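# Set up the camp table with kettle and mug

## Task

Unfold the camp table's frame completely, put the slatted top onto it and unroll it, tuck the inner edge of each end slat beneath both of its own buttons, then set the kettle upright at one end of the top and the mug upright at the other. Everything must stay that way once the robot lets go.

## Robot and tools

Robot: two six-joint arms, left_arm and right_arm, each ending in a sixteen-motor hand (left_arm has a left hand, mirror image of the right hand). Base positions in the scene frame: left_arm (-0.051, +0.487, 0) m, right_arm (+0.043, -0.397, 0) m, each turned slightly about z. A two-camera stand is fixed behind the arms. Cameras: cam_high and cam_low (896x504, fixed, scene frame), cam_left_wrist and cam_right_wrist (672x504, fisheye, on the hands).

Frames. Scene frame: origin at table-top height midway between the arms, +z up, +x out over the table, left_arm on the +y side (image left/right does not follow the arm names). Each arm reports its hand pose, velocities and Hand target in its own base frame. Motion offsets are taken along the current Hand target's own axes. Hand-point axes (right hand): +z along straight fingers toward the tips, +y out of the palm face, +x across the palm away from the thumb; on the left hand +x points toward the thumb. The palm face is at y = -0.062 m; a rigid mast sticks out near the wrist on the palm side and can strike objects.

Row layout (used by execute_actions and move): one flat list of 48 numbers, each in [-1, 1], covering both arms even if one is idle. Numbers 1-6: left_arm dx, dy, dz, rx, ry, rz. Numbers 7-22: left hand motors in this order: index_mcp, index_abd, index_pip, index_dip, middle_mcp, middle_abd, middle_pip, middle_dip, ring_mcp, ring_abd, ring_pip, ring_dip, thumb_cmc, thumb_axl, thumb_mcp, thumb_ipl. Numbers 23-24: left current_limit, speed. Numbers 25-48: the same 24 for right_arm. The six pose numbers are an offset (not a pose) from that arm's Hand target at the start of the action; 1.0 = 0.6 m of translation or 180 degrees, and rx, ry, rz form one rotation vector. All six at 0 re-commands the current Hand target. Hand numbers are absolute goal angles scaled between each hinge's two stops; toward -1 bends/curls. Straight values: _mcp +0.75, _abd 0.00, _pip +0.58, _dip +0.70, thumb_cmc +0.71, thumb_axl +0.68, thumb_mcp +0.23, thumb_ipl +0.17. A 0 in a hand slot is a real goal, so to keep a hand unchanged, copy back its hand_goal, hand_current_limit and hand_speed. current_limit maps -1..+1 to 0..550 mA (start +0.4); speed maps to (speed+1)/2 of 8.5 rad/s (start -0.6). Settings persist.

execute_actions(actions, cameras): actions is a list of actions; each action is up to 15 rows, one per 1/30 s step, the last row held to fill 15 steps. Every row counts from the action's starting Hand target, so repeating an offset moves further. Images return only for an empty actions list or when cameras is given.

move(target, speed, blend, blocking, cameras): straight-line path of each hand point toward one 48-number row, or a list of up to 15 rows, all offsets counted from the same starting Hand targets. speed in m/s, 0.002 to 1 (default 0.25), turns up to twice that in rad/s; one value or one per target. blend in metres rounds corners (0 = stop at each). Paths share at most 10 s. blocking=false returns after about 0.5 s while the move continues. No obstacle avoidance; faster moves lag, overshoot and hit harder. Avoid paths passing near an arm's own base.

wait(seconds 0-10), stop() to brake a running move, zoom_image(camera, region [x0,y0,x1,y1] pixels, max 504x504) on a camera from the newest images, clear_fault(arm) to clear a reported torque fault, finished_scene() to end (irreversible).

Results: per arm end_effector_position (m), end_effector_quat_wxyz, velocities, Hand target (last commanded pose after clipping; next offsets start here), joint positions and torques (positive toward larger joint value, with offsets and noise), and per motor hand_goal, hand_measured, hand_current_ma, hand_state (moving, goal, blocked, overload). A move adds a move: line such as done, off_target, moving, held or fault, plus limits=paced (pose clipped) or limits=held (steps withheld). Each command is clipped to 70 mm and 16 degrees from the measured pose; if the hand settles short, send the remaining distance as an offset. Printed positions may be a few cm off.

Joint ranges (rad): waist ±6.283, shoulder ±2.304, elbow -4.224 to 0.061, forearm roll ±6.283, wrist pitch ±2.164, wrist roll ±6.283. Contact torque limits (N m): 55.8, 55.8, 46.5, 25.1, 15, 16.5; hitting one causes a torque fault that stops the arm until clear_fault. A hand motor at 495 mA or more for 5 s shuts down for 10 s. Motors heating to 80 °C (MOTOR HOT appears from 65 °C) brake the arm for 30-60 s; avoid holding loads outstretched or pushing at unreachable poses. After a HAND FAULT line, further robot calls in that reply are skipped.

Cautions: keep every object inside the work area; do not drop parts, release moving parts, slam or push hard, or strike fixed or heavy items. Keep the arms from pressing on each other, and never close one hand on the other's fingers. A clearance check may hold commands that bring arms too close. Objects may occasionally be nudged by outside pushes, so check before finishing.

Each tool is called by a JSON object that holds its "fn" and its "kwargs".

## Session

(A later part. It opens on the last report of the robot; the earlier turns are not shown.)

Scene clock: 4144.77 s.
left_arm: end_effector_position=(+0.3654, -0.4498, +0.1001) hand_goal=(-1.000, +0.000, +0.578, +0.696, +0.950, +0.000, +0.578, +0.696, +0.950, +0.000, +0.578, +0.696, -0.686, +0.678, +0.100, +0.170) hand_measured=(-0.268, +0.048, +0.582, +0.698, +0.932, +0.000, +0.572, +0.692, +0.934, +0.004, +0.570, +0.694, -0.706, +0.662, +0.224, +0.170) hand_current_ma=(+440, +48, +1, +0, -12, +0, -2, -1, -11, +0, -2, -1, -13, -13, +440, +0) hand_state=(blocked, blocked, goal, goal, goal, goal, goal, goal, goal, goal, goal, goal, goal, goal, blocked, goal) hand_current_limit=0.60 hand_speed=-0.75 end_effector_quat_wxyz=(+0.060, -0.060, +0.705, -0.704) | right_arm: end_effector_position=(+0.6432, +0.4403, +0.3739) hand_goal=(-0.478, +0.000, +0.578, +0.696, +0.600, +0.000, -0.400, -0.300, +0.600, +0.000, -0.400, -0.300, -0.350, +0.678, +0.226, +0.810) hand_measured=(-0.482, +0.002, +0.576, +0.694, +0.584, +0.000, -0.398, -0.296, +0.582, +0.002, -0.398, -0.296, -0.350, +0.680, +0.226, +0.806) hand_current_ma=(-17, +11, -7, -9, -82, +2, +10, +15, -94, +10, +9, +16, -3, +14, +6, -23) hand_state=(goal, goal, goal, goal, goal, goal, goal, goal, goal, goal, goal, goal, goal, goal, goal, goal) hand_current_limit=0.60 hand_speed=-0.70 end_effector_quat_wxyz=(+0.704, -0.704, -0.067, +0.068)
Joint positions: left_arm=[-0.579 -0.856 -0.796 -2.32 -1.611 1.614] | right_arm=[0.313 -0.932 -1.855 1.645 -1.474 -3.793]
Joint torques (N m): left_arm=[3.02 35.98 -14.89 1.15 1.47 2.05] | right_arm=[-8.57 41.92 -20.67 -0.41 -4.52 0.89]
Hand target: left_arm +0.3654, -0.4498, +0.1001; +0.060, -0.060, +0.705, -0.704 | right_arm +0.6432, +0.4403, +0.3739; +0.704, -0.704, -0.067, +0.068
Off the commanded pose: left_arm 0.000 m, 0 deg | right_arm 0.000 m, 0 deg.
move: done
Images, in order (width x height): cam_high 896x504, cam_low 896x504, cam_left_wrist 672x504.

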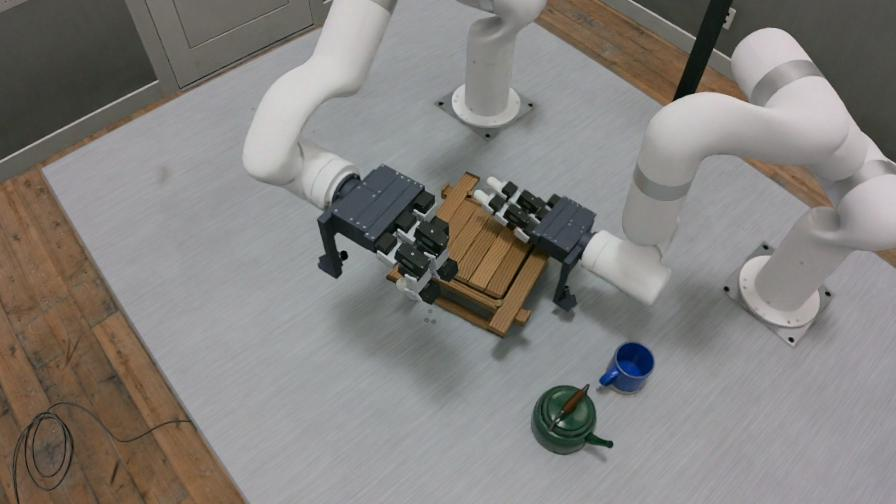

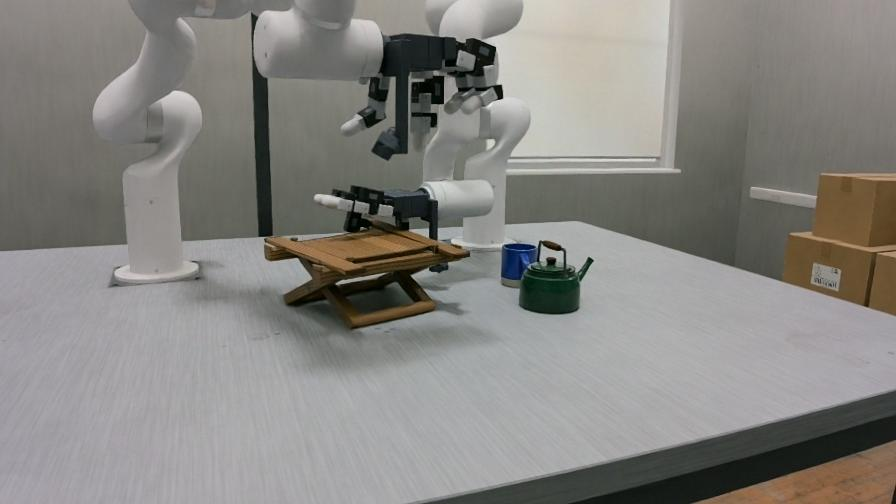

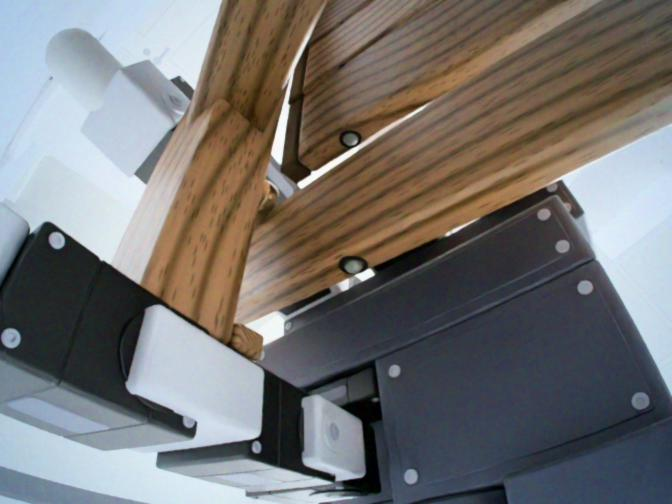

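{"fn": "move", "kwargs": {"target": [0,0,0,0,0,0,-1,0,0.578,0.696,0.95,0,0.578,0.696,0.95,0,0.578,0.696,-0.686,0.678,0.0,0.17,0.79,-0.75,0,0,0,0,0,0,-0.478,0,0.578,0.696,0.6,0,-0.4,-0.3,0.6,0,-0.4,-0.3,-0.35,0.678,0.226,0.81,0.6,-0.7], "speed": 0.04, "cameras": ["cam_high","cam_low","cam_left_wrist"]}}

{"fn": "zoom_image", "kwargs": {"camera": "cam_left_wrist", "region": [160, 80, 420, 380]}}

{"fn": "zoom_image", "kwargs": {"camera": "cam_low", "region": [260, 150, 480, 340]}}

Scene clock: 4152.73 s.
left_arm: end_effector_position=(+0.3654, -0.4498, +0.1001) hand_goal=(-1.000, +0.000, +0.578, +0.696, +0.950, +0.000, +0.578, +0.696, +0.950, +0.000, +0.578, +0.696, -0.686, +0.678, +0.000, +0.170) hand_measured=(-0.268, +0.048, +0.582, +0.698, +0.932, +0.000, +0.572, +0.692, +0.934, +0.004, +0.570, +0.694, -0.706, +0.662, +0.224, +0.170) hand_current_ma=(+492, +48, +1, +0, -12, +0, -2, -1, -11, +0, -2, -1, -13, -14, +492, +0) hand_state=(blocked, blocked, goal, goal, goal, goal, goal, goal, goal, goal, goal, goal, goal, goal, blocked, goal) hand_current_limit=0.79 hand_speed=-0.75 end_effector_quat_wxyz=(+0.060, -0.060, +0.705, -0.704) | right_arm: end_effector_position=(+0.6432, +0.4403, +0.3739) hand_goal=(-0.478, +0.000, +0.578, +0.696, +0.600, +0.000, -0.400, -0.300, +0.600, +0.000, -0.400, -0.300, -0.350, +0.678, +0.226, +0.810) hand_measured=(-0.482, +0.002, +0.576, +0.694, +0.584, +0.000, -0.398, -0.296, +0.582, +0.002, -0.398, -0.296, -0.350, +0.680, +0.226, +0.806) hand_current_ma=(-17, +11, -7, -9, -82, +2, +10, +15, -94, +10, +9, +16, -3, +14, +6, -23) hand_state=(goal, goal, goal, goal, goal, goal, goal, goal, goal, goal, goal, goal, goal, goal, goal, goal) hand_current_limit=0.60 hand_speed=-0.70 end_effector_quat_wxyz=(+0.704, -0.704, -0.067, +0.068)
Joint positions: left_arm=[-0.579 -0.856 -0.796 -2.32 -1.611 1.614] | right_arm=[0.313 -0.932 -1.855 1.645 -1.474 -3.793]
Joint torques (N m): left_arm=[2.87 37.86 -15.13 1.2 1.72 1.97] | right_arm=[-9.74 43.29 -20.21 -0.63 -4.72 1.02]
Hand target: left_arm +0.3654, -0.4498, +0.1001; +0.060, -0.060, +0.705, -0.704 | right_arm +0.6432, +0.4403, +0.3739; +0.704, -0.704, -0.067, +0.068
Off the commanded pose: left_arm 0.000 m, 0 deg | right_arm 0.000 m, 0 deg.
move: done
Images, in order (width x height): cam_high 896x504, cam_low 896x504, cam_left_wrist 672x504.

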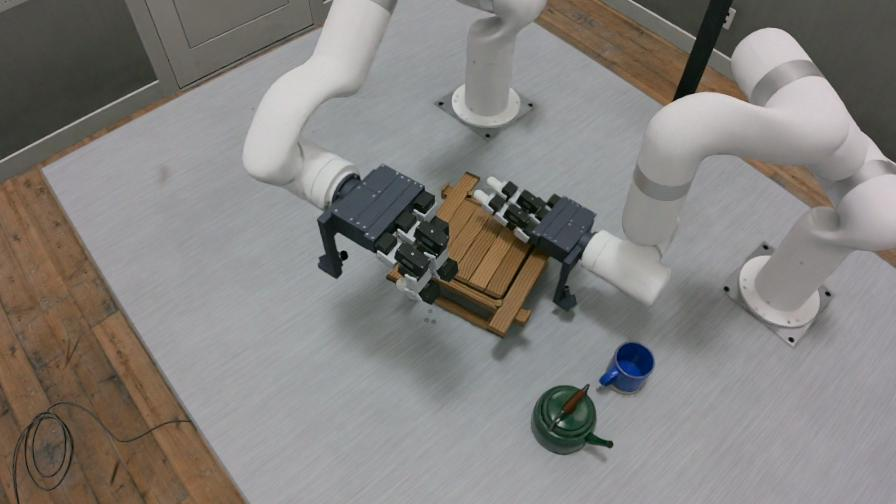

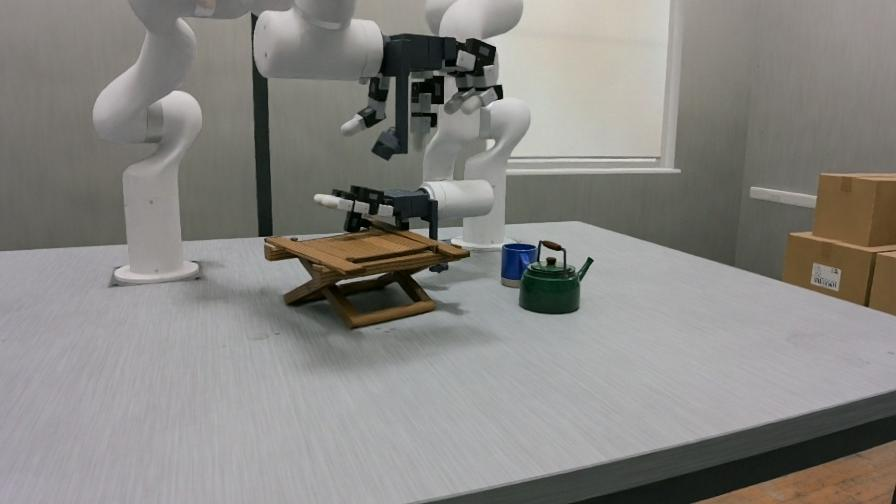

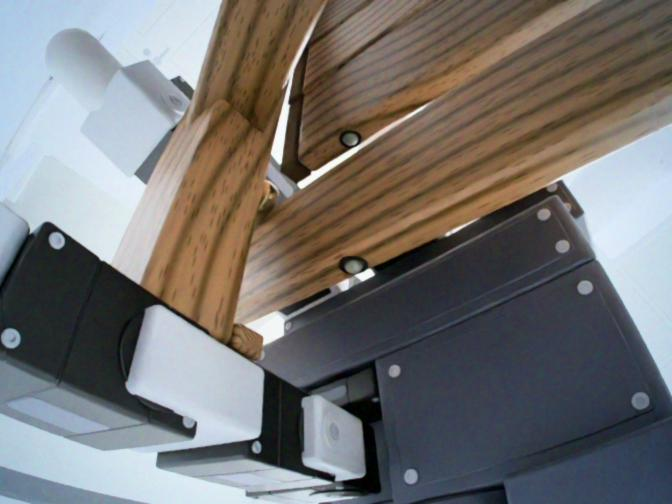

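Scaled by 1.680 from the camera's 672x504 image, which has a finer 960x720 frame.

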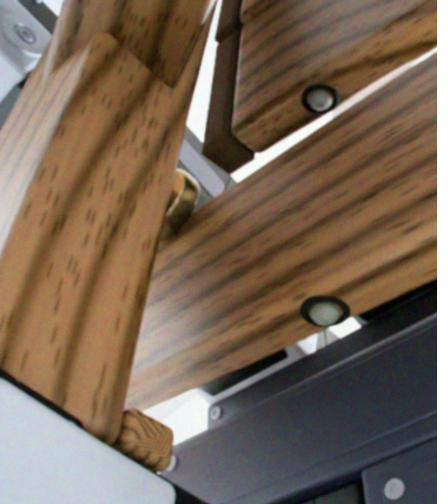

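Scaled by 2.291 from the camera's 896x504 image, which has a finer 1280x720 frame.

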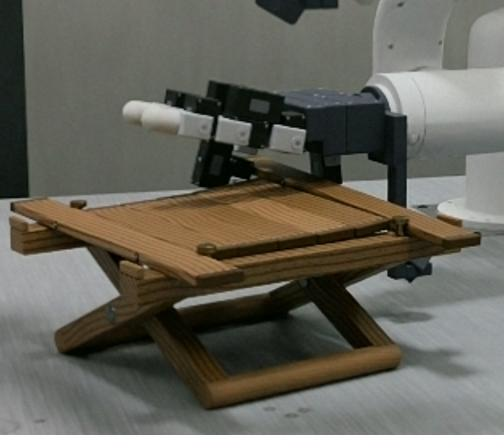

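{"fn": "move", "kwargs": {"target": [0,0.0133,0,0,0,0,-1,0,0.578,0.696,0.95,0,0.578,0.696,0.95,0,0.578,0.696,-0.686,0.678,0.0,0.17,0.79,-0.75,0,0,0,0,0,0,-0.478,0,0.578,0.696,0.6,0,-0.4,-0.3,0.6,0,-0.4,-0.3,-0.35,0.678,0.226,0.81,0.6,-0.7], "speed": 0.02, "cameras": ["cam_high","cam_low","cam_left_wrist"]}}

{"fn": "zoom_image", "kwargs": {"camera": "cam_left_wrist", "region": [160, 80, 420, 380]}}

{"fn": "zoom_image", "kwargs": {"camera": "cam_high", "region": [440, 150, 640, 350]}}

Scene clock: 4163.47 s.
left_arm: end_effector_position=(+0.3654, -0.4498, +0.0921) hand_goal=(-1.000, +0.000, +0.578, +0.696, +0.950, +0.000, +0.578, +0.696, +0.950, +0.000, +0.578, +0.696, -0.686, +0.678, +0.000, +0.170) hand_measured=(-0.860, +0.036, +0.590, +0.698, +0.932, +0.000, +0.572, +0.692, +0.934, +0.004, +0.570, +0.694, -0.718, +0.660, +0.110, +0.168) hand_current_ma=(+405, +30, +6, +0, -12, +0, -2, -1, -11, +0, -2, -1, -33, -17, +375, +0) hand_state=(blocked, blocked, goal, goal, goal, goal, goal, goal, goal, goal, goal, goal, blocked, goal, blocked, goal) hand_current_limit=0.79 hand_speed=-0.75 end_effector_quat_wxyz=(+0.060, -0.060, +0.705, -0.704) | right_arm: end_effector_position=(+0.6432, +0.4403, +0.3739) hand_goal=(-0.478, +0.000, +0.578, +0.696, +0.600, +0.000, -0.400, -0.300, +0.600, +0.000, -0.400, -0.300, -0.350, +0.678, +0.226, +0.810) hand_measured=(-0.482, +0.002, +0.576, +0.694, +0.584, +0.000, -0.398, -0.296, +0.582, +0.002, -0.398, -0.296, -0.350, +0.680, +0.226, +0.806) hand_current_ma=(-17, +11, -7, -9, -82, +2, +10, +15, -94, +10, +9, +16, -3, +14, +6, -23) hand_state=(goal, goal, goal, goal, goal, goal, goal, goal, goal, goal, goal, goal, goal, goal, goal, goal) hand_current_limit=0.60 hand_speed=-0.70 end_effector_quat_wxyz=(+0.704, -0.704, -0.067, +0.068)
Joint positions: left_arm=[-0.579 -0.878 -0.805 -2.32 -1.619 1.624] | right_arm=[0.313 -0.932 -1.855 1.645 -1.474 -3.793]
Joint torques (N m): left_arm=[3.56 41.39 -16.04 2.36 -5.91 1.36] | right_arm=[-9.49 41.57 -20.24 -0.73 -4.76 0.94]
Hand target: left_arm +0.3654, -0.4498, +0.0921; +0.060, -0.060, +0.705, -0.704 | right_arm +0.6432, +0.4403, +0.3739; +0.704, -0.704, -0.067, +0.068
Off the commanded pose: left_arm 0.000 m, 0 deg | right_arm 0.000 m, 0 deg.
move: done
Images, in order (width x height): cam_high 896x504, cam_low 896x504, cam_left_wrist 672x504.

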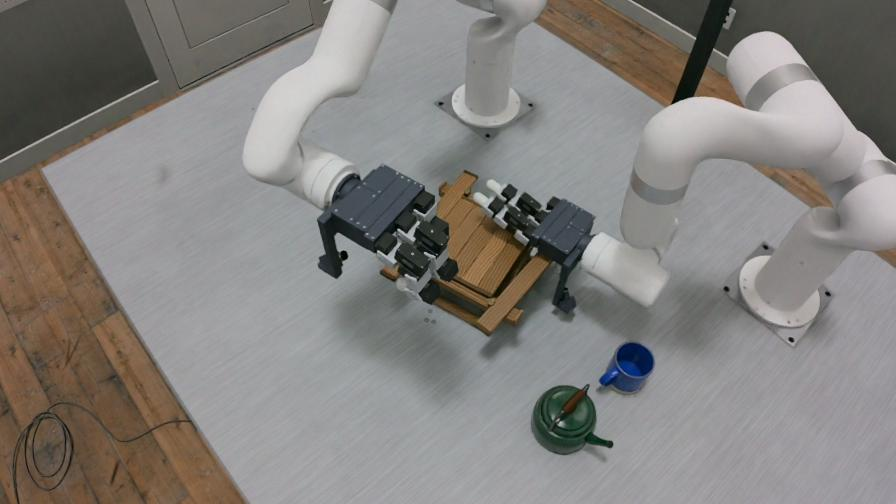

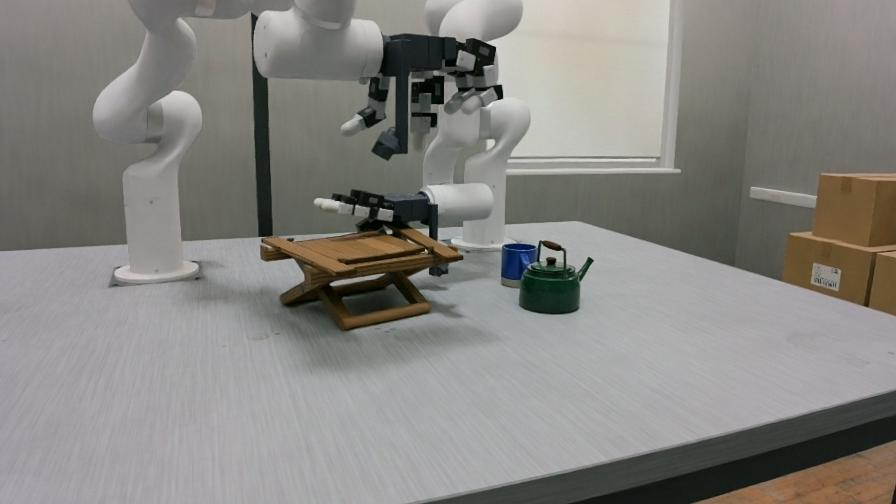

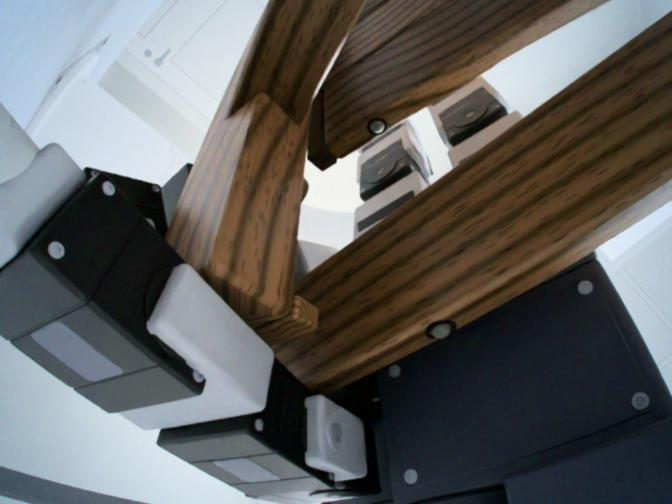

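Scaled by 1.680 from the camera's 672x504 image, which has a finer 960x720 frame.

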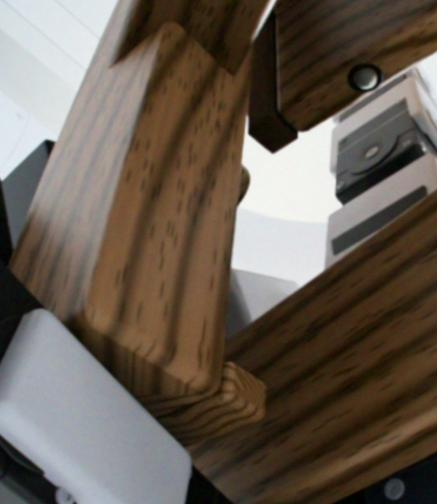

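Scaled by 2.520 from the camera's 896x504 image, which has a finer 1280x720 frame.

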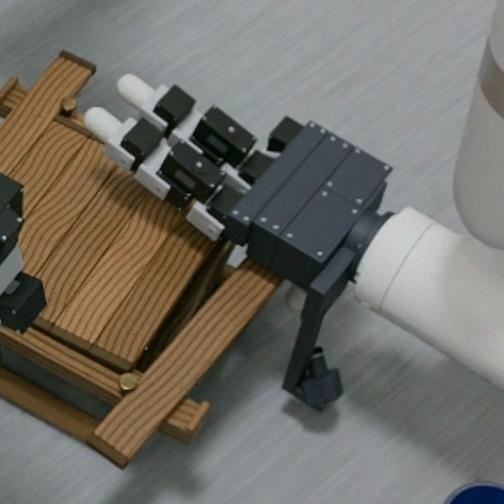

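{"fn": "zoom_image", "kwargs": {"camera": "cam_high", "region": [470, 220, 570, 340]}}

{"fn": "zoom_image", "kwargs": {"camera": "cam_low", "region": [330, 200, 480, 300]}}

Scaled by 4.200 from the camera's 896x504 image, which has a finer 1280x720 frame.

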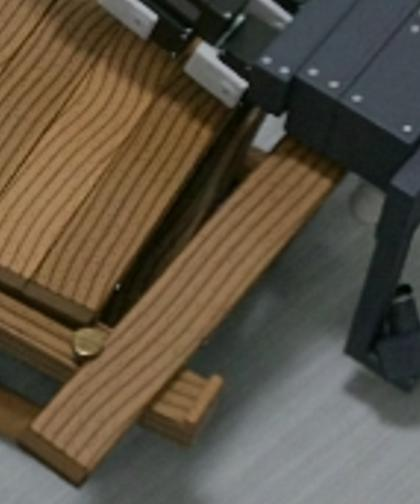

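Scaled by 3.360 from the camera's 896x504 image, which has a finer 1280x720 frame.

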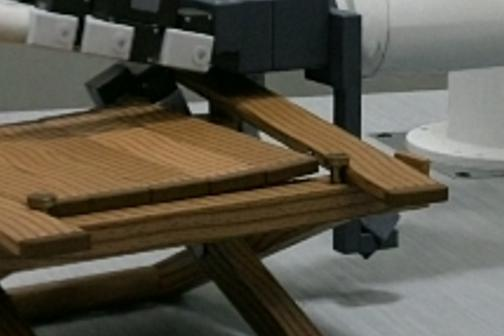

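{"fn": "move", "kwargs": {"target": [0,0,0,0,0,0,-0.534,0,0.578,0.696,0.95,0,0.578,0.696,0.95,0,0.578,0.696,-0.686,0.678,0.11,0.17,0.6,-0.85,0,0,0,0,0,0,-0.478,0,0.578,0.696,0.6,0,-0.4,-0.3,0.6,0,-0.4,-0.3,-0.35,0.678,0.226,0.81,0.6,-0.7], "speed": 0.02, "cameras": ["cam_high","cam_low","cam_left_wrist"]}}

{"fn": "zoom_image", "kwargs": {"camera": "cam_high", "region": [440, 150, 640, 350]}}

{"fn": "zoom_image", "kwargs": {"camera": "cam_low", "region": [330, 200, 480, 300]}}

Scene clock: 4178.03 s.
left_arm: end_effector_position=(+0.3654, -0.4498, +0.0921) hand_goal=(-0.534, +0.000, +0.578, +0.696, +0.950, +0.000, +0.578, +0.696, +0.950, +0.000, +0.578, +0.696, -0.686, +0.678, +0.110, +0.170) hand_measured=(-0.504, +0.002, +0.580, +0.698, +0.932, +0.000, +0.572, +0.692, +0.934, +0.004, +0.570, +0.694, -0.714, +0.660, +0.138, +0.168) hand_current_ma=(+31, +0, +0, +0, -12, +0, -2, -1, -11, +0, -2, -1, -25, -17, +38, +0) hand_state=(blocked, goal, goal, goal, goal, goal, goal, goal, goal, goal, goal, goal, blocked, goal, blocked, goal) hand_current_limit=0.60 hand_speed=-0.85 end_effector_quat_wxyz=(+0.060, -0.060, +0.705, -0.704) | right_arm: end_effector_position=(+0.6432, +0.4403, +0.3739) hand_goal=(-0.478, +0.000, +0.578, +0.696, +0.600, +0.000, -0.400, -0.300, +0.600, +0.000, -0.400, -0.300, -0.350, +0.678, +0.226, +0.810) hand_measured=(-0.482, +0.002, +0.576, +0.694, +0.584, +0.000, -0.398, -0.296, +0.582, +0.002, -0.398, -0.296, -0.350, +0.680, +0.226, +0.806) hand_current_ma=(-17, +11, -7, -9, -82, +2, +10, +15, -94, +10, +9, +16, -3, +14, +6, -23) hand_state=(goal, goal, goal, goal, goal, goal, goal, goal, goal, goal, goal, goal, goal, goal, goal, goal) hand_current_limit=0.60 hand_speed=-0.70 end_effector_quat_wxyz=(+0.704, -0.704, -0.067, +0.068)
Joint positions: left_arm=[-0.579 -0.878 -0.805 -2.32 -1.619 1.624] | right_arm=[0.313 -0.932 -1.855 1.645 -1.474 -3.793]
Joint torques (N m): left_arm=[0.74 46.97 -12.79 2.55 -3.3 1.08] | right_arm=[-8.7 42.4 -20.69 -0.45 -4.64 0.97]
Hand target: left_arm +0.3654, -0.4498, +0.0921; +0.060, -0.060, +0.705, -0.704 | right_arm +0.6432, +0.4403, +0.3739; +0.704, -0.704, -0.067, +0.068
Off the commanded pose: left_arm 0.000 m, 0 deg | right_arm 0.000 m, 0 deg.
move: done
Images, in order (width x height): cam_high 896x504, cam_low 896x504, cam_left_wrist 672x504.

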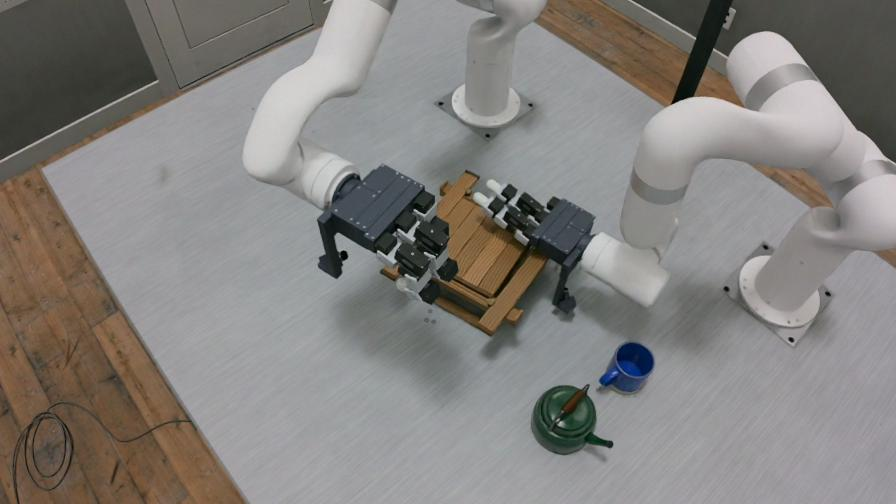

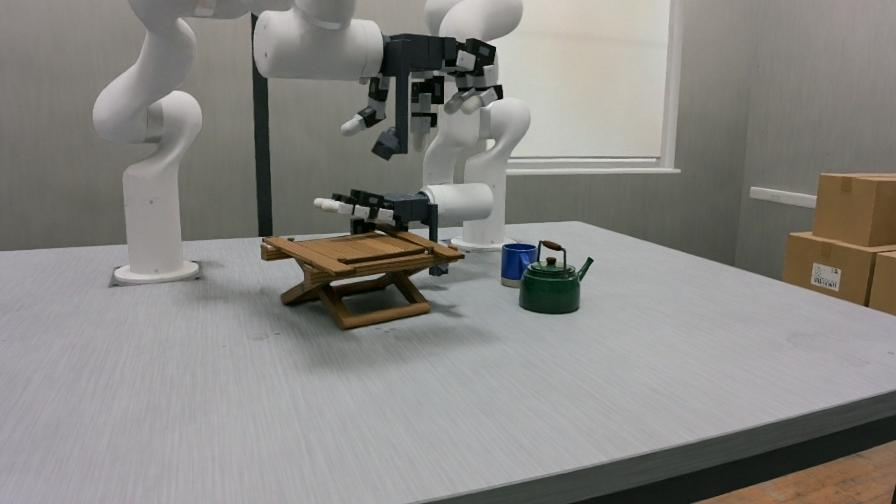

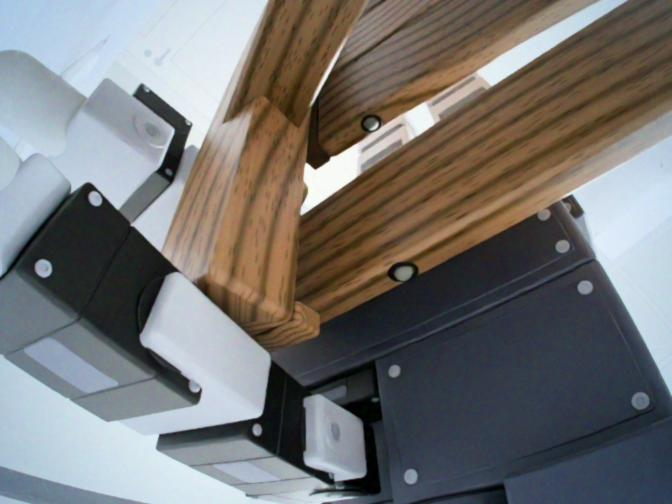

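Scaled by 2.520 from the camera's 896x504 image, which has a finer 1280x720 frame.

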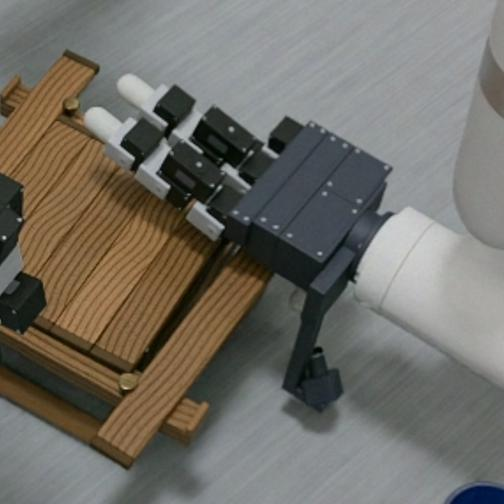

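Scaled by 3.360 from the camera's 896x504 image, which has a finer 1280x720 frame.

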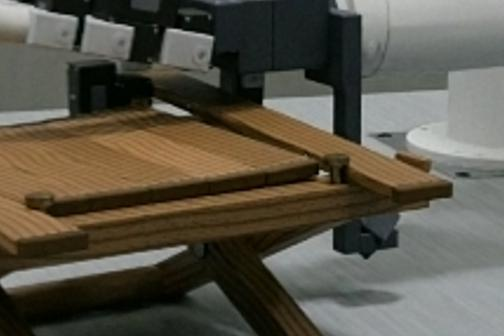

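{"fn": "move", "kwargs": {"target": [0,0,0,0,0,0,0.137,0,0.578,0.696,0.95,0,0.578,0.696,0.95,0,0.578,0.696,-0.686,0.678,0.226,0.17,0.6,-0.85,0,0,0,0,0,0,-0.478,0,0.578,0.696,0.6,0,-0.4,-0.3,0.6,0,-0.4,-0.3,-0.35,0.678,0.226,0.81,0.6,-0.7], "speed": 0.02, "cameras": ["cam_high","cam_low","cam_left_wrist"]}}

{"fn": "zoom_image", "kwargs": {"camera": "cam_low", "region": [330, 200, 480, 300]}}

Scene clock: 4190.47 s.
left_arm: end_effector_position=(+0.3654, -0.4498, +0.0921) hand_goal=(+0.138, +0.000, +0.578, +0.696, +0.950, +0.000, +0.578, +0.696, +0.950, +0.000, +0.578, +0.696, -0.686, +0.678, +0.226, +0.170) hand_measured=(+0.122, +0.000, +0.578, +0.698, +0.932, +0.000, +0.572, +0.692, +0.934, +0.004, +0.570, +0.694, -0.688, +0.676, +0.224, +0.168) hand_current_ma=(-11, +0, +0, +0, -12, +0, -2, -1, -11, +0, -2, -1, +0, +0, +0, +0) hand_state=(goal, goal, goal, goal, goal, goal, goal, goal, goal, goal, goal, goal, goal, goal, goal, goal) hand_current_limit=0.60 hand_speed=-0.85 end_effector_quat_wxyz=(+0.060, -0.060, +0.705, -0.704) | right_arm: end_effector_position=(+0.6432, +0.4403, +0.3739) hand_goal=(-0.478, +0.000, +0.578, +0.696, +0.600, +0.000, -0.400, -0.300, +0.600, +0.000, -0.400, -0.300, -0.350, +0.678, +0.226, +0.810) hand_measured=(-0.482, +0.002, +0.576, +0.694, +0.584, +0.000, -0.398, -0.296, +0.582, +0.002, -0.398, -0.296, -0.350, +0.680, +0.226, +0.806) hand_current_ma=(-17, +11, -7, -9, -82, +2, +10, +15, -94, +10, +9, +16, -3, +14, +6, -23) hand_state=(goal, goal, goal, goal, goal, goal, goal, goal, goal, goal, goal, goal, goal, goal, goal, goal) hand_current_limit=0.60 hand_speed=-0.70 end_effector_quat_wxyz=(+0.704, -0.704, -0.067, +0.068)
Joint positions: left_arm=[-0.579 -0.878 -0.805 -2.32 -1.619 1.624] | right_arm=[0.313 -0.932 -1.855 1.645 -1.474 -3.793]
Joint torques (N m): left_arm=[2.34 55.46 -10.28 1.58 0.93 1] | right_arm=[-10.02 42.56 -20.19 -0.46 -4.58 1.07]
Hand target: left_arm +0.3654, -0.4498, +0.0921; +0.060, -0.060, +0.705, -0.704 | right_arm +0.6432, +0.4403, +0.3739; +0.704, -0.704, -0.067, +0.068
Off the commanded pose: left_arm 0.000 m, 0 deg | right_arm 0.000 m, 0 deg.
move: done
Images, in order (width x height): cam_high 896x504, cam_low 896x504, cam_left_wrist 672x504.

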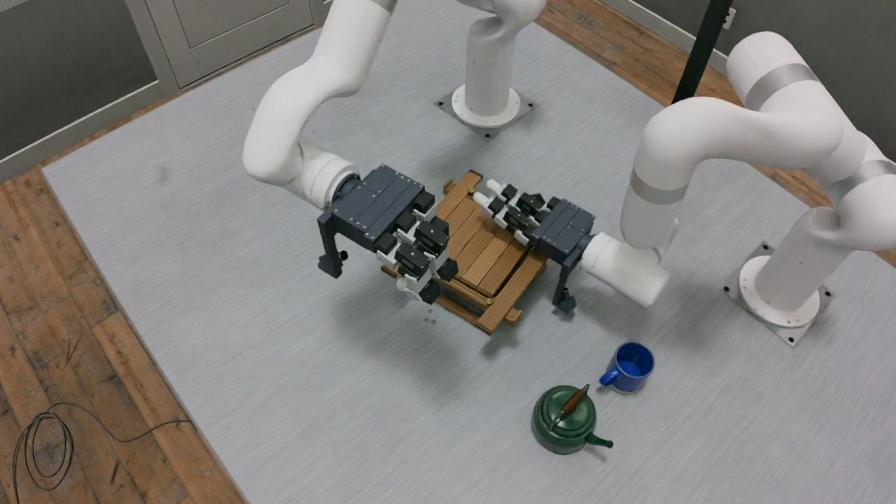

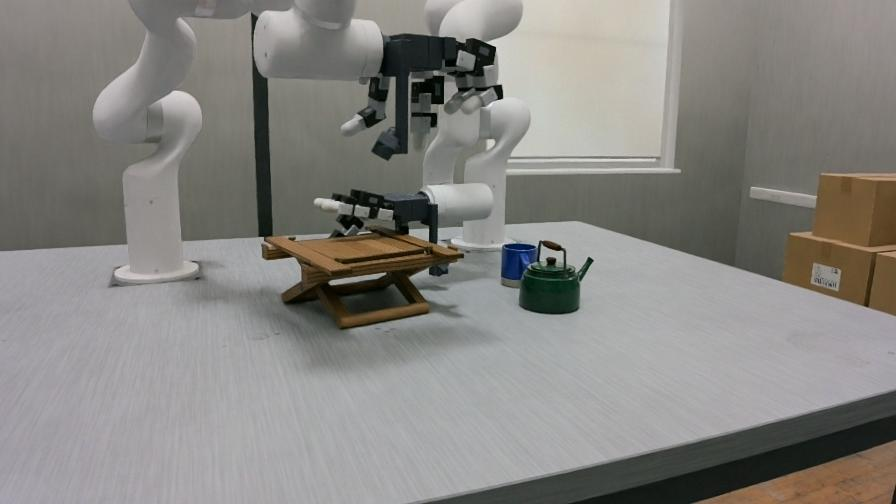

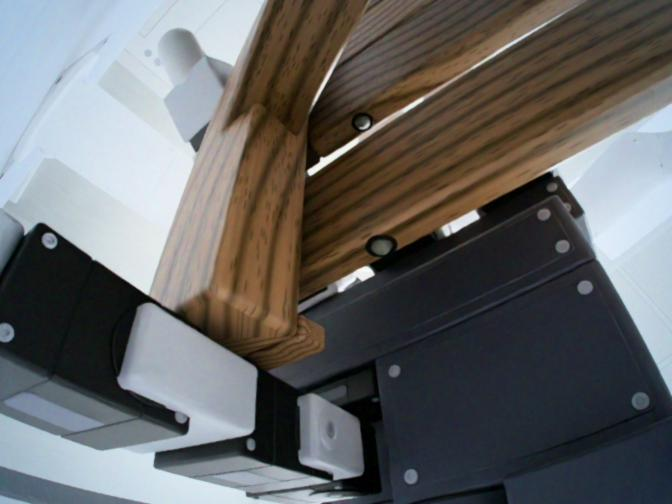

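Scaled by 3.360 from the camera's 896x504 image, which has a finer 1280x720 frame.

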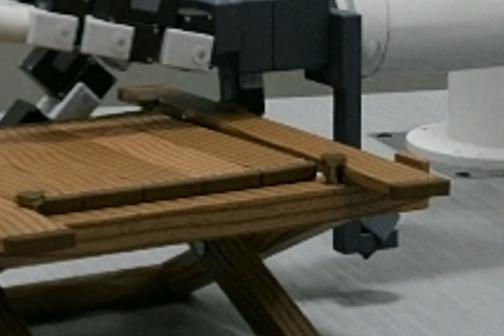

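{"fn": "move", "kwargs": {"target": [[0,0,-0.006,0,0,0,0.137,0,0.578,0.696,0.95,0,0.578,0.696,0.95,0,0.578,0.696,0.43,0.678,0.226,0.17,0.6,-0.6,0,0,0,0,0,0,-0.478,0,0.578,0.696,0.6,0,-0.4,-0.3,0.6,0,-0.4,-0.3,-0.35,0.678,0.226,0.81,0.6,-0.7],[0,-0.25,-0.006,0,0,0,0.3,0,0.578,0.696,0.95,0,0.578,0.696,0.95,0,0.578,0.696,0.43,0.678,0.226,0.17,0.6,-0.6,0,0,0,0,0,0,-0.478,0,0.578,0.696,0.6,0,-0.4,-0.3,0.6,0,-0.4,-0.3,-0.35,0.678,0.226,0.81,0.6,-0.7]], "speed": [0.03,0.1], "cameras": ["cam_high","cam_low"]}}

{"fn": "zoom_image", "kwargs": {"camera": "cam_high", "region": [440, 150, 640, 350]}}

{"fn": "zoom_image", "kwargs": {"camera": "cam_low", "region": [330, 200, 480, 300]}}

Scene clock: 4199.20 s.
left_arm: end_effector_position=(+0.3648, -0.4464, +0.2421) hand_goal=(+0.300, +0.000, +0.578, +0.696, +0.950, +0.000, +0.578, +0.696, +0.950, +0.000, +0.578, +0.696, +0.430, +0.678, +0.226, +0.170) hand_measured=(+0.282, +0.000, +0.578, +0.698, +0.932, +0.000, +0.572, +0.692, +0.934, +0.004, +0.570, +0.694, +0.410, +0.676, +0.224, +0.168) hand_current_ma=(-13, +0, +0, +0, -12, +0, -2, -1, -11, +0, -2, -1, -14, +0, +0, +0) hand_state=(goal, goal, goal, goal, goal, goal, goal, goal, goal, goal, goal, goal, goal, goal, goal, goal) hand_current_limit=0.60 hand_speed=-0.60 end_effector_quat_wxyz=(+0.060, -0.060, +0.705, -0.704) | right_arm: end_effector_position=(+0.6432, +0.4403, +0.3739) hand_goal=(-0.478, +0.000, +0.578, +0.696, +0.600, +0.000, -0.400, -0.300, +0.600, +0.000, -0.400, -0.300, -0.350, +0.678, +0.226, +0.810) hand_measured=(-0.482, +0.002, +0.576, +0.694, +0.584, +0.000, -0.398, -0.296, +0.582, +0.002, -0.398, -0.296, -0.350, +0.680, +0.226, +0.806) hand_current_ma=(-17, +11, -7, -9, -82, +2, +10, +15, -94, +10, +9, +16, -3, +14, +6, -23) hand_state=(goal, goal, goal, goal, goal, goal, goal, goal, goal, goal, goal, goal, goal, goal, goal, goal) hand_current_limit=0.60 hand_speed=-0.70 end_effector_quat_wxyz=(+0.704, -0.704, -0.067, +0.068)
Joint positions: left_arm=[-0.573 -0.474 -0.692 -2.303 -1.423 1.409] | right_arm=[0.313 -0.932 -1.855 1.645 -1.474 -3.793]
Joint torques (N m): left_arm=[2.98 51.84 -11.34 2.07 0.89 -1.84] | right_arm=[-7.27 44.09 -20 -0.83 -4.92 0.91]
Hand target: left_arm +0.3649, -0.4464, +0.2421; +0.060, -0.060, +0.705, -0.704 | right_arm +0.6432, +0.4403, +0.3739; +0.704, -0.704, -0.067, +0.068
Off the commanded pose: left_arm 0.000 m, 0 deg | right_arm 0.000 m, 0 deg.
move: done
Images, in order (width x height): cam_high 896x504, cam_low 896x504.

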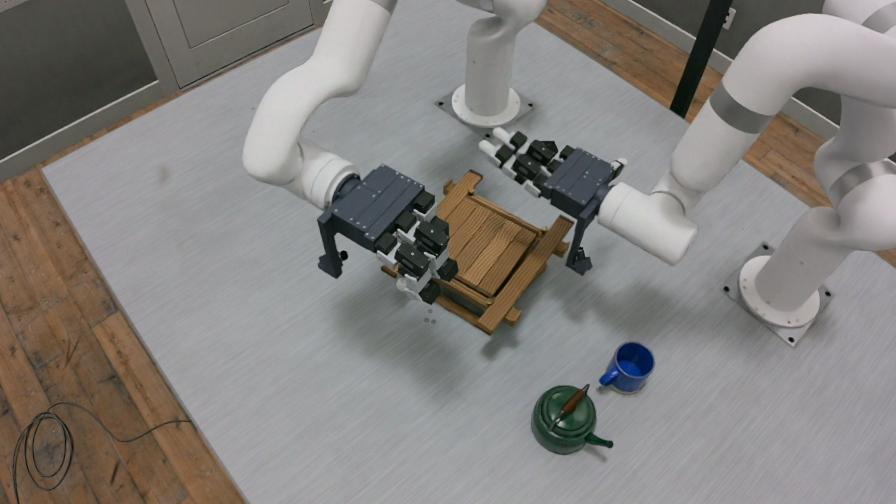

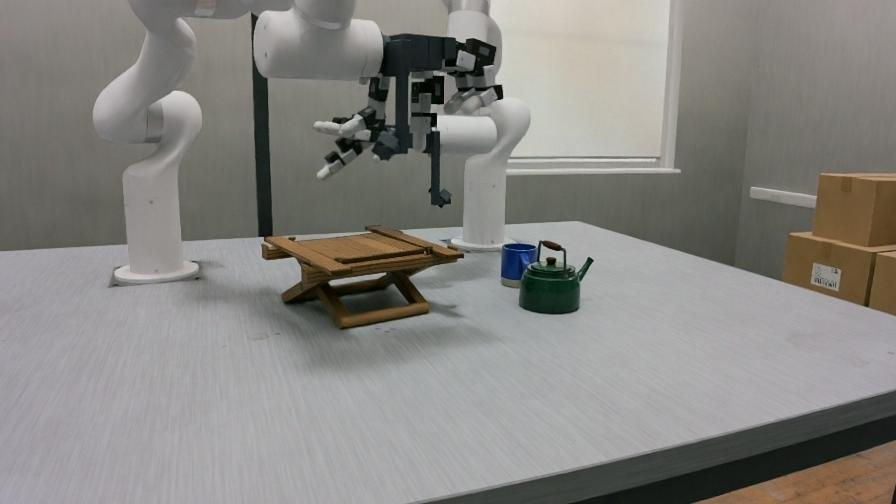

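Scaled by 2.520 from the camera's 896x504 image, which has a finer 1280x720 frame.

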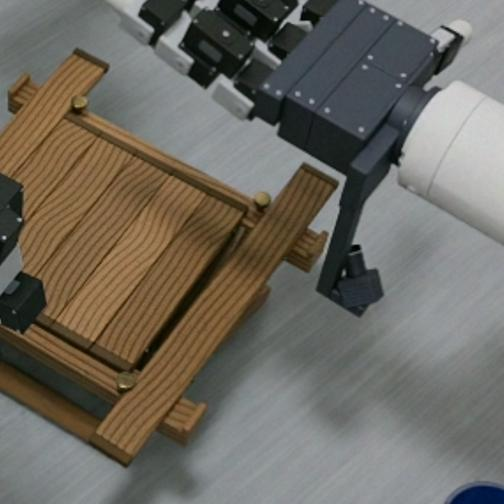

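Scaled by 3.360 from the camera's 896x504 image, which has a finer 1280x720 frame.

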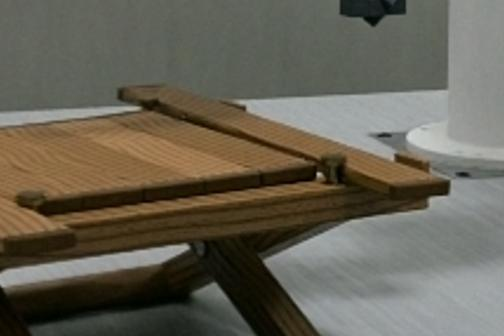

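{"fn": "zoom_image", "kwargs": {"camera": "cam_high", "region": [510, 200, 590, 280]}}

{"fn": "zoom_image", "kwargs": {"camera": "cam_low", "region": [350, 210, 430, 260]}}

Scaled by 6.300 from the camera's 896x504 image, which has a finer 1280x720 frame.

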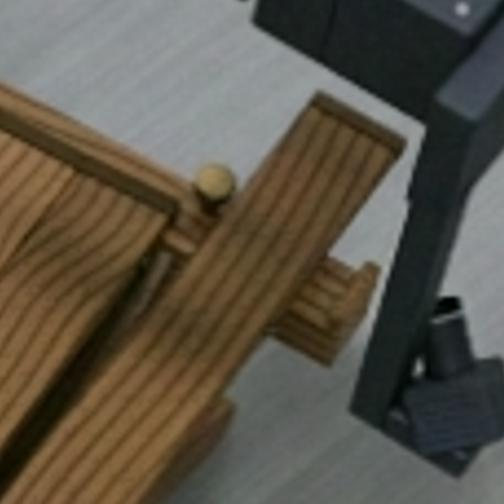

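Scaled by 6.300 from the camera's 896x504 image, which has a finer 1280x720 frame.

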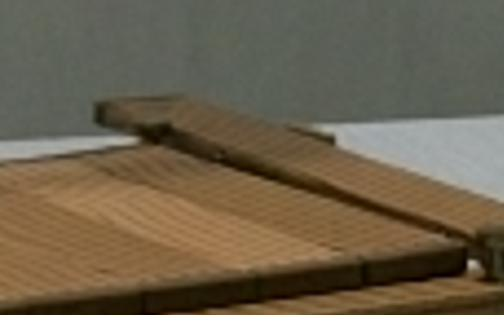

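{"fn": "move", "kwargs": {"target": [[-0.0605,0,-0.031,0,0,0,-0.478,0,0.578,0.696,0.95,0,0.578,0.696,0.95,0,0.578,0.696,0.43,0.678,0.226,0.17,0.6,-0.6,0,0,0,0,0,0,-0.478,0,0.578,0.696,0.6,0,-0.4,-0.3,0.6,0,-0.4,-0.3,-0.35,0.678,0.226,0.81,0.6,-0.7],[-0.0605,0.0318,-0.031,0,0,0,-0.478,0,0.578,0.696,0.95,0,0.578,0.696,0.95,0,0.578,0.696,0.43,0.678,0.226,0.17,0.6,-0.6,0,0,0,0,0,0,-0.478,0,0.578,0.696,0.6,0,-0.4,-0.3,0.6,0,-0.4,-0.3,-0.35,0.678,0.226,0.81,0.6,-0.7]], "speed": [0.08,0.04], "cameras": ["cam_high","cam_low","cam_left_wrist"]}}

{"fn": "zoom_image", "kwargs": {"camera": "cam_high", "region": [440, 150, 640, 350]}}

{"fn": "zoom_image", "kwargs": {"camera": "cam_low", "region": [330, 180, 480, 280]}}

Scene clock: 4216.53 s.
left_arm: end_effector_position=(+0.3975, -0.4219, +0.2230) hand_goal=(-0.478, +0.000, +0.578, +0.696, +0.950, +0.000, +0.578, +0.696, +0.950, +0.000, +0.578, +0.696, +0.430, +0.678, +0.226, +0.170) hand_measured=(-0.478, +0.000, +0.578, +0.698, +0.932, +0.000, +0.572, +0.692, +0.934, +0.004, +0.570, +0.694, +0.410, +0.676, +0.224, +0.168) hand_current_ma=(+0, +0, +0, +0, -12, +0, -2, -1, -11, +0, -2, -1, -14, +0, +0, +0) hand_state=(goal, goal, goal, goal, goal, goal, goal, goal, goal, goal, goal, goal, goal, goal, goal, goal) hand_current_limit=0.60 hand_speed=-0.60 end_effector_quat_wxyz=(+0.060, -0.060, +0.705, -0.704) | right_arm: end_effector_position=(+0.6432, +0.4403, +0.3739) hand_goal=(-0.478, +0.000, +0.578, +0.696, +0.600, +0.000, -0.400, -0.300, +0.600, +0.000, -0.400, -0.300, -0.350, +0.678, +0.226, +0.810) hand_measured=(-0.482, +0.002, +0.576, +0.694, +0.584, +0.000, -0.398, -0.296, +0.582, +0.002, -0.398, -0.296, -0.350, +0.680, +0.226, +0.806) hand_current_ma=(-17, +11, -7, -9, -82, +2, +10, +15, -94, +10, +9, +16, -3, +14, +6, -23) hand_state=(goal, goal, goal, goal, goal, goal, goal, goal, goal, goal, goal, goal, goal, goal, goal, goal) hand_current_limit=0.60 hand_speed=-0.70 end_effector_quat_wxyz=(+0.704, -0.704, -0.067, +0.068)
Joint positions: left_arm=[-0.485 -0.546 -0.741 -2.217 -1.451 1.415] | right_arm=[0.313 -0.932 -1.855 1.645 -1.474 -3.793]
Joint torques (N m): left_arm=[3.45 29.29 -21.02 -2.04 -4.88 1.44] | right_arm=[-9.39 42.01 -20.19 -0.36 -4.67 0.88]
Hand target: left_arm +0.3975, -0.4219, +0.2230; +0.060, -0.060, +0.705, -0.704 | right_arm +0.6432, +0.4403, +0.3739; +0.704, -0.704, -0.067, +0.068
Off the commanded pose: left_arm 0.000 m, 0 deg | right_arm 0.000 m, 0 deg.
move: done
Images, in order (width x height): cam_high 896x504, cam_low 896x504, cam_left_wrist 672x504.

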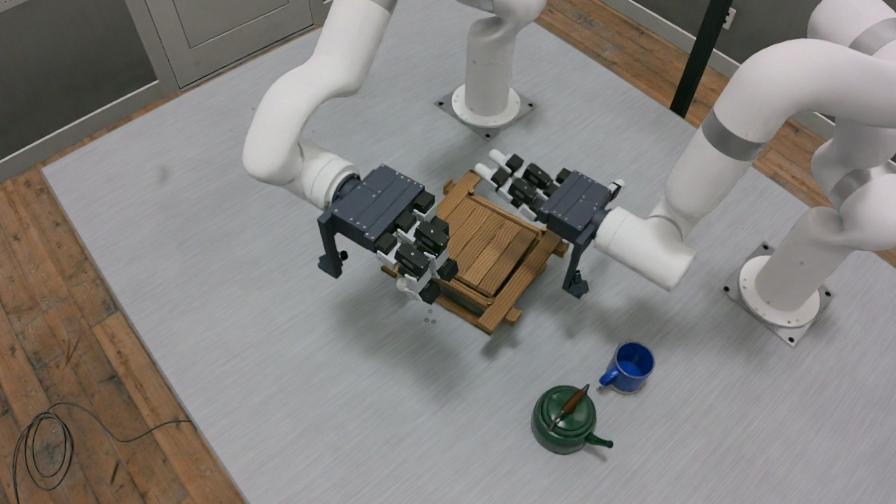

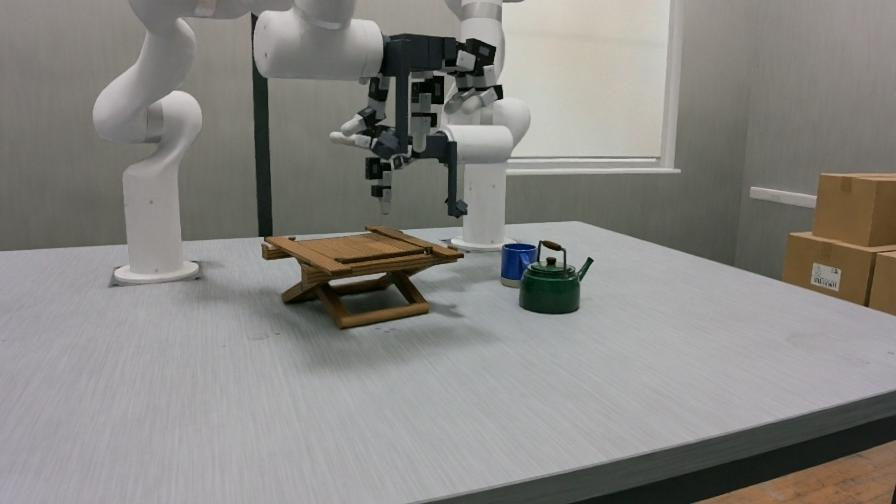

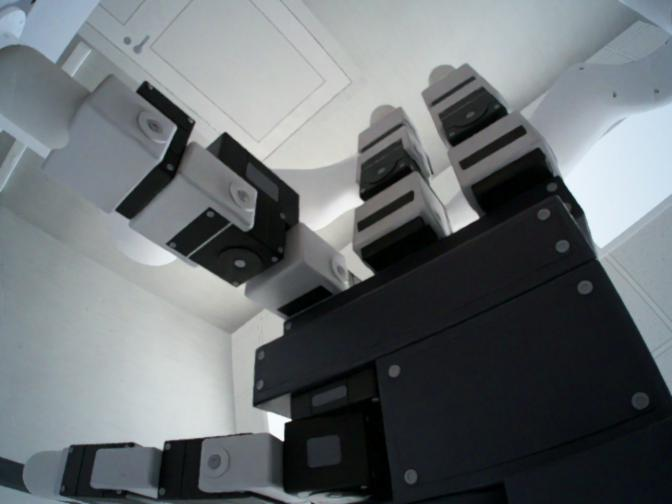

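Scaled by 2.520 from the camera's 896x504 image, which has a finer 1280x720 frame.

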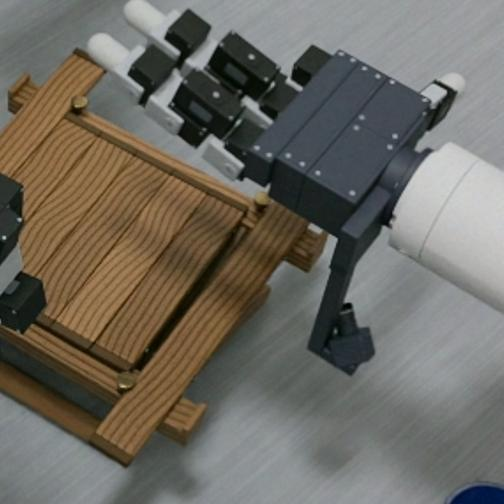

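Scaled by 3.360 from the camera's 896x504 image, which has a finer 1280x720 frame.

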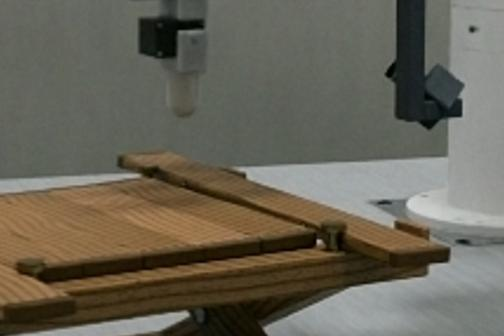

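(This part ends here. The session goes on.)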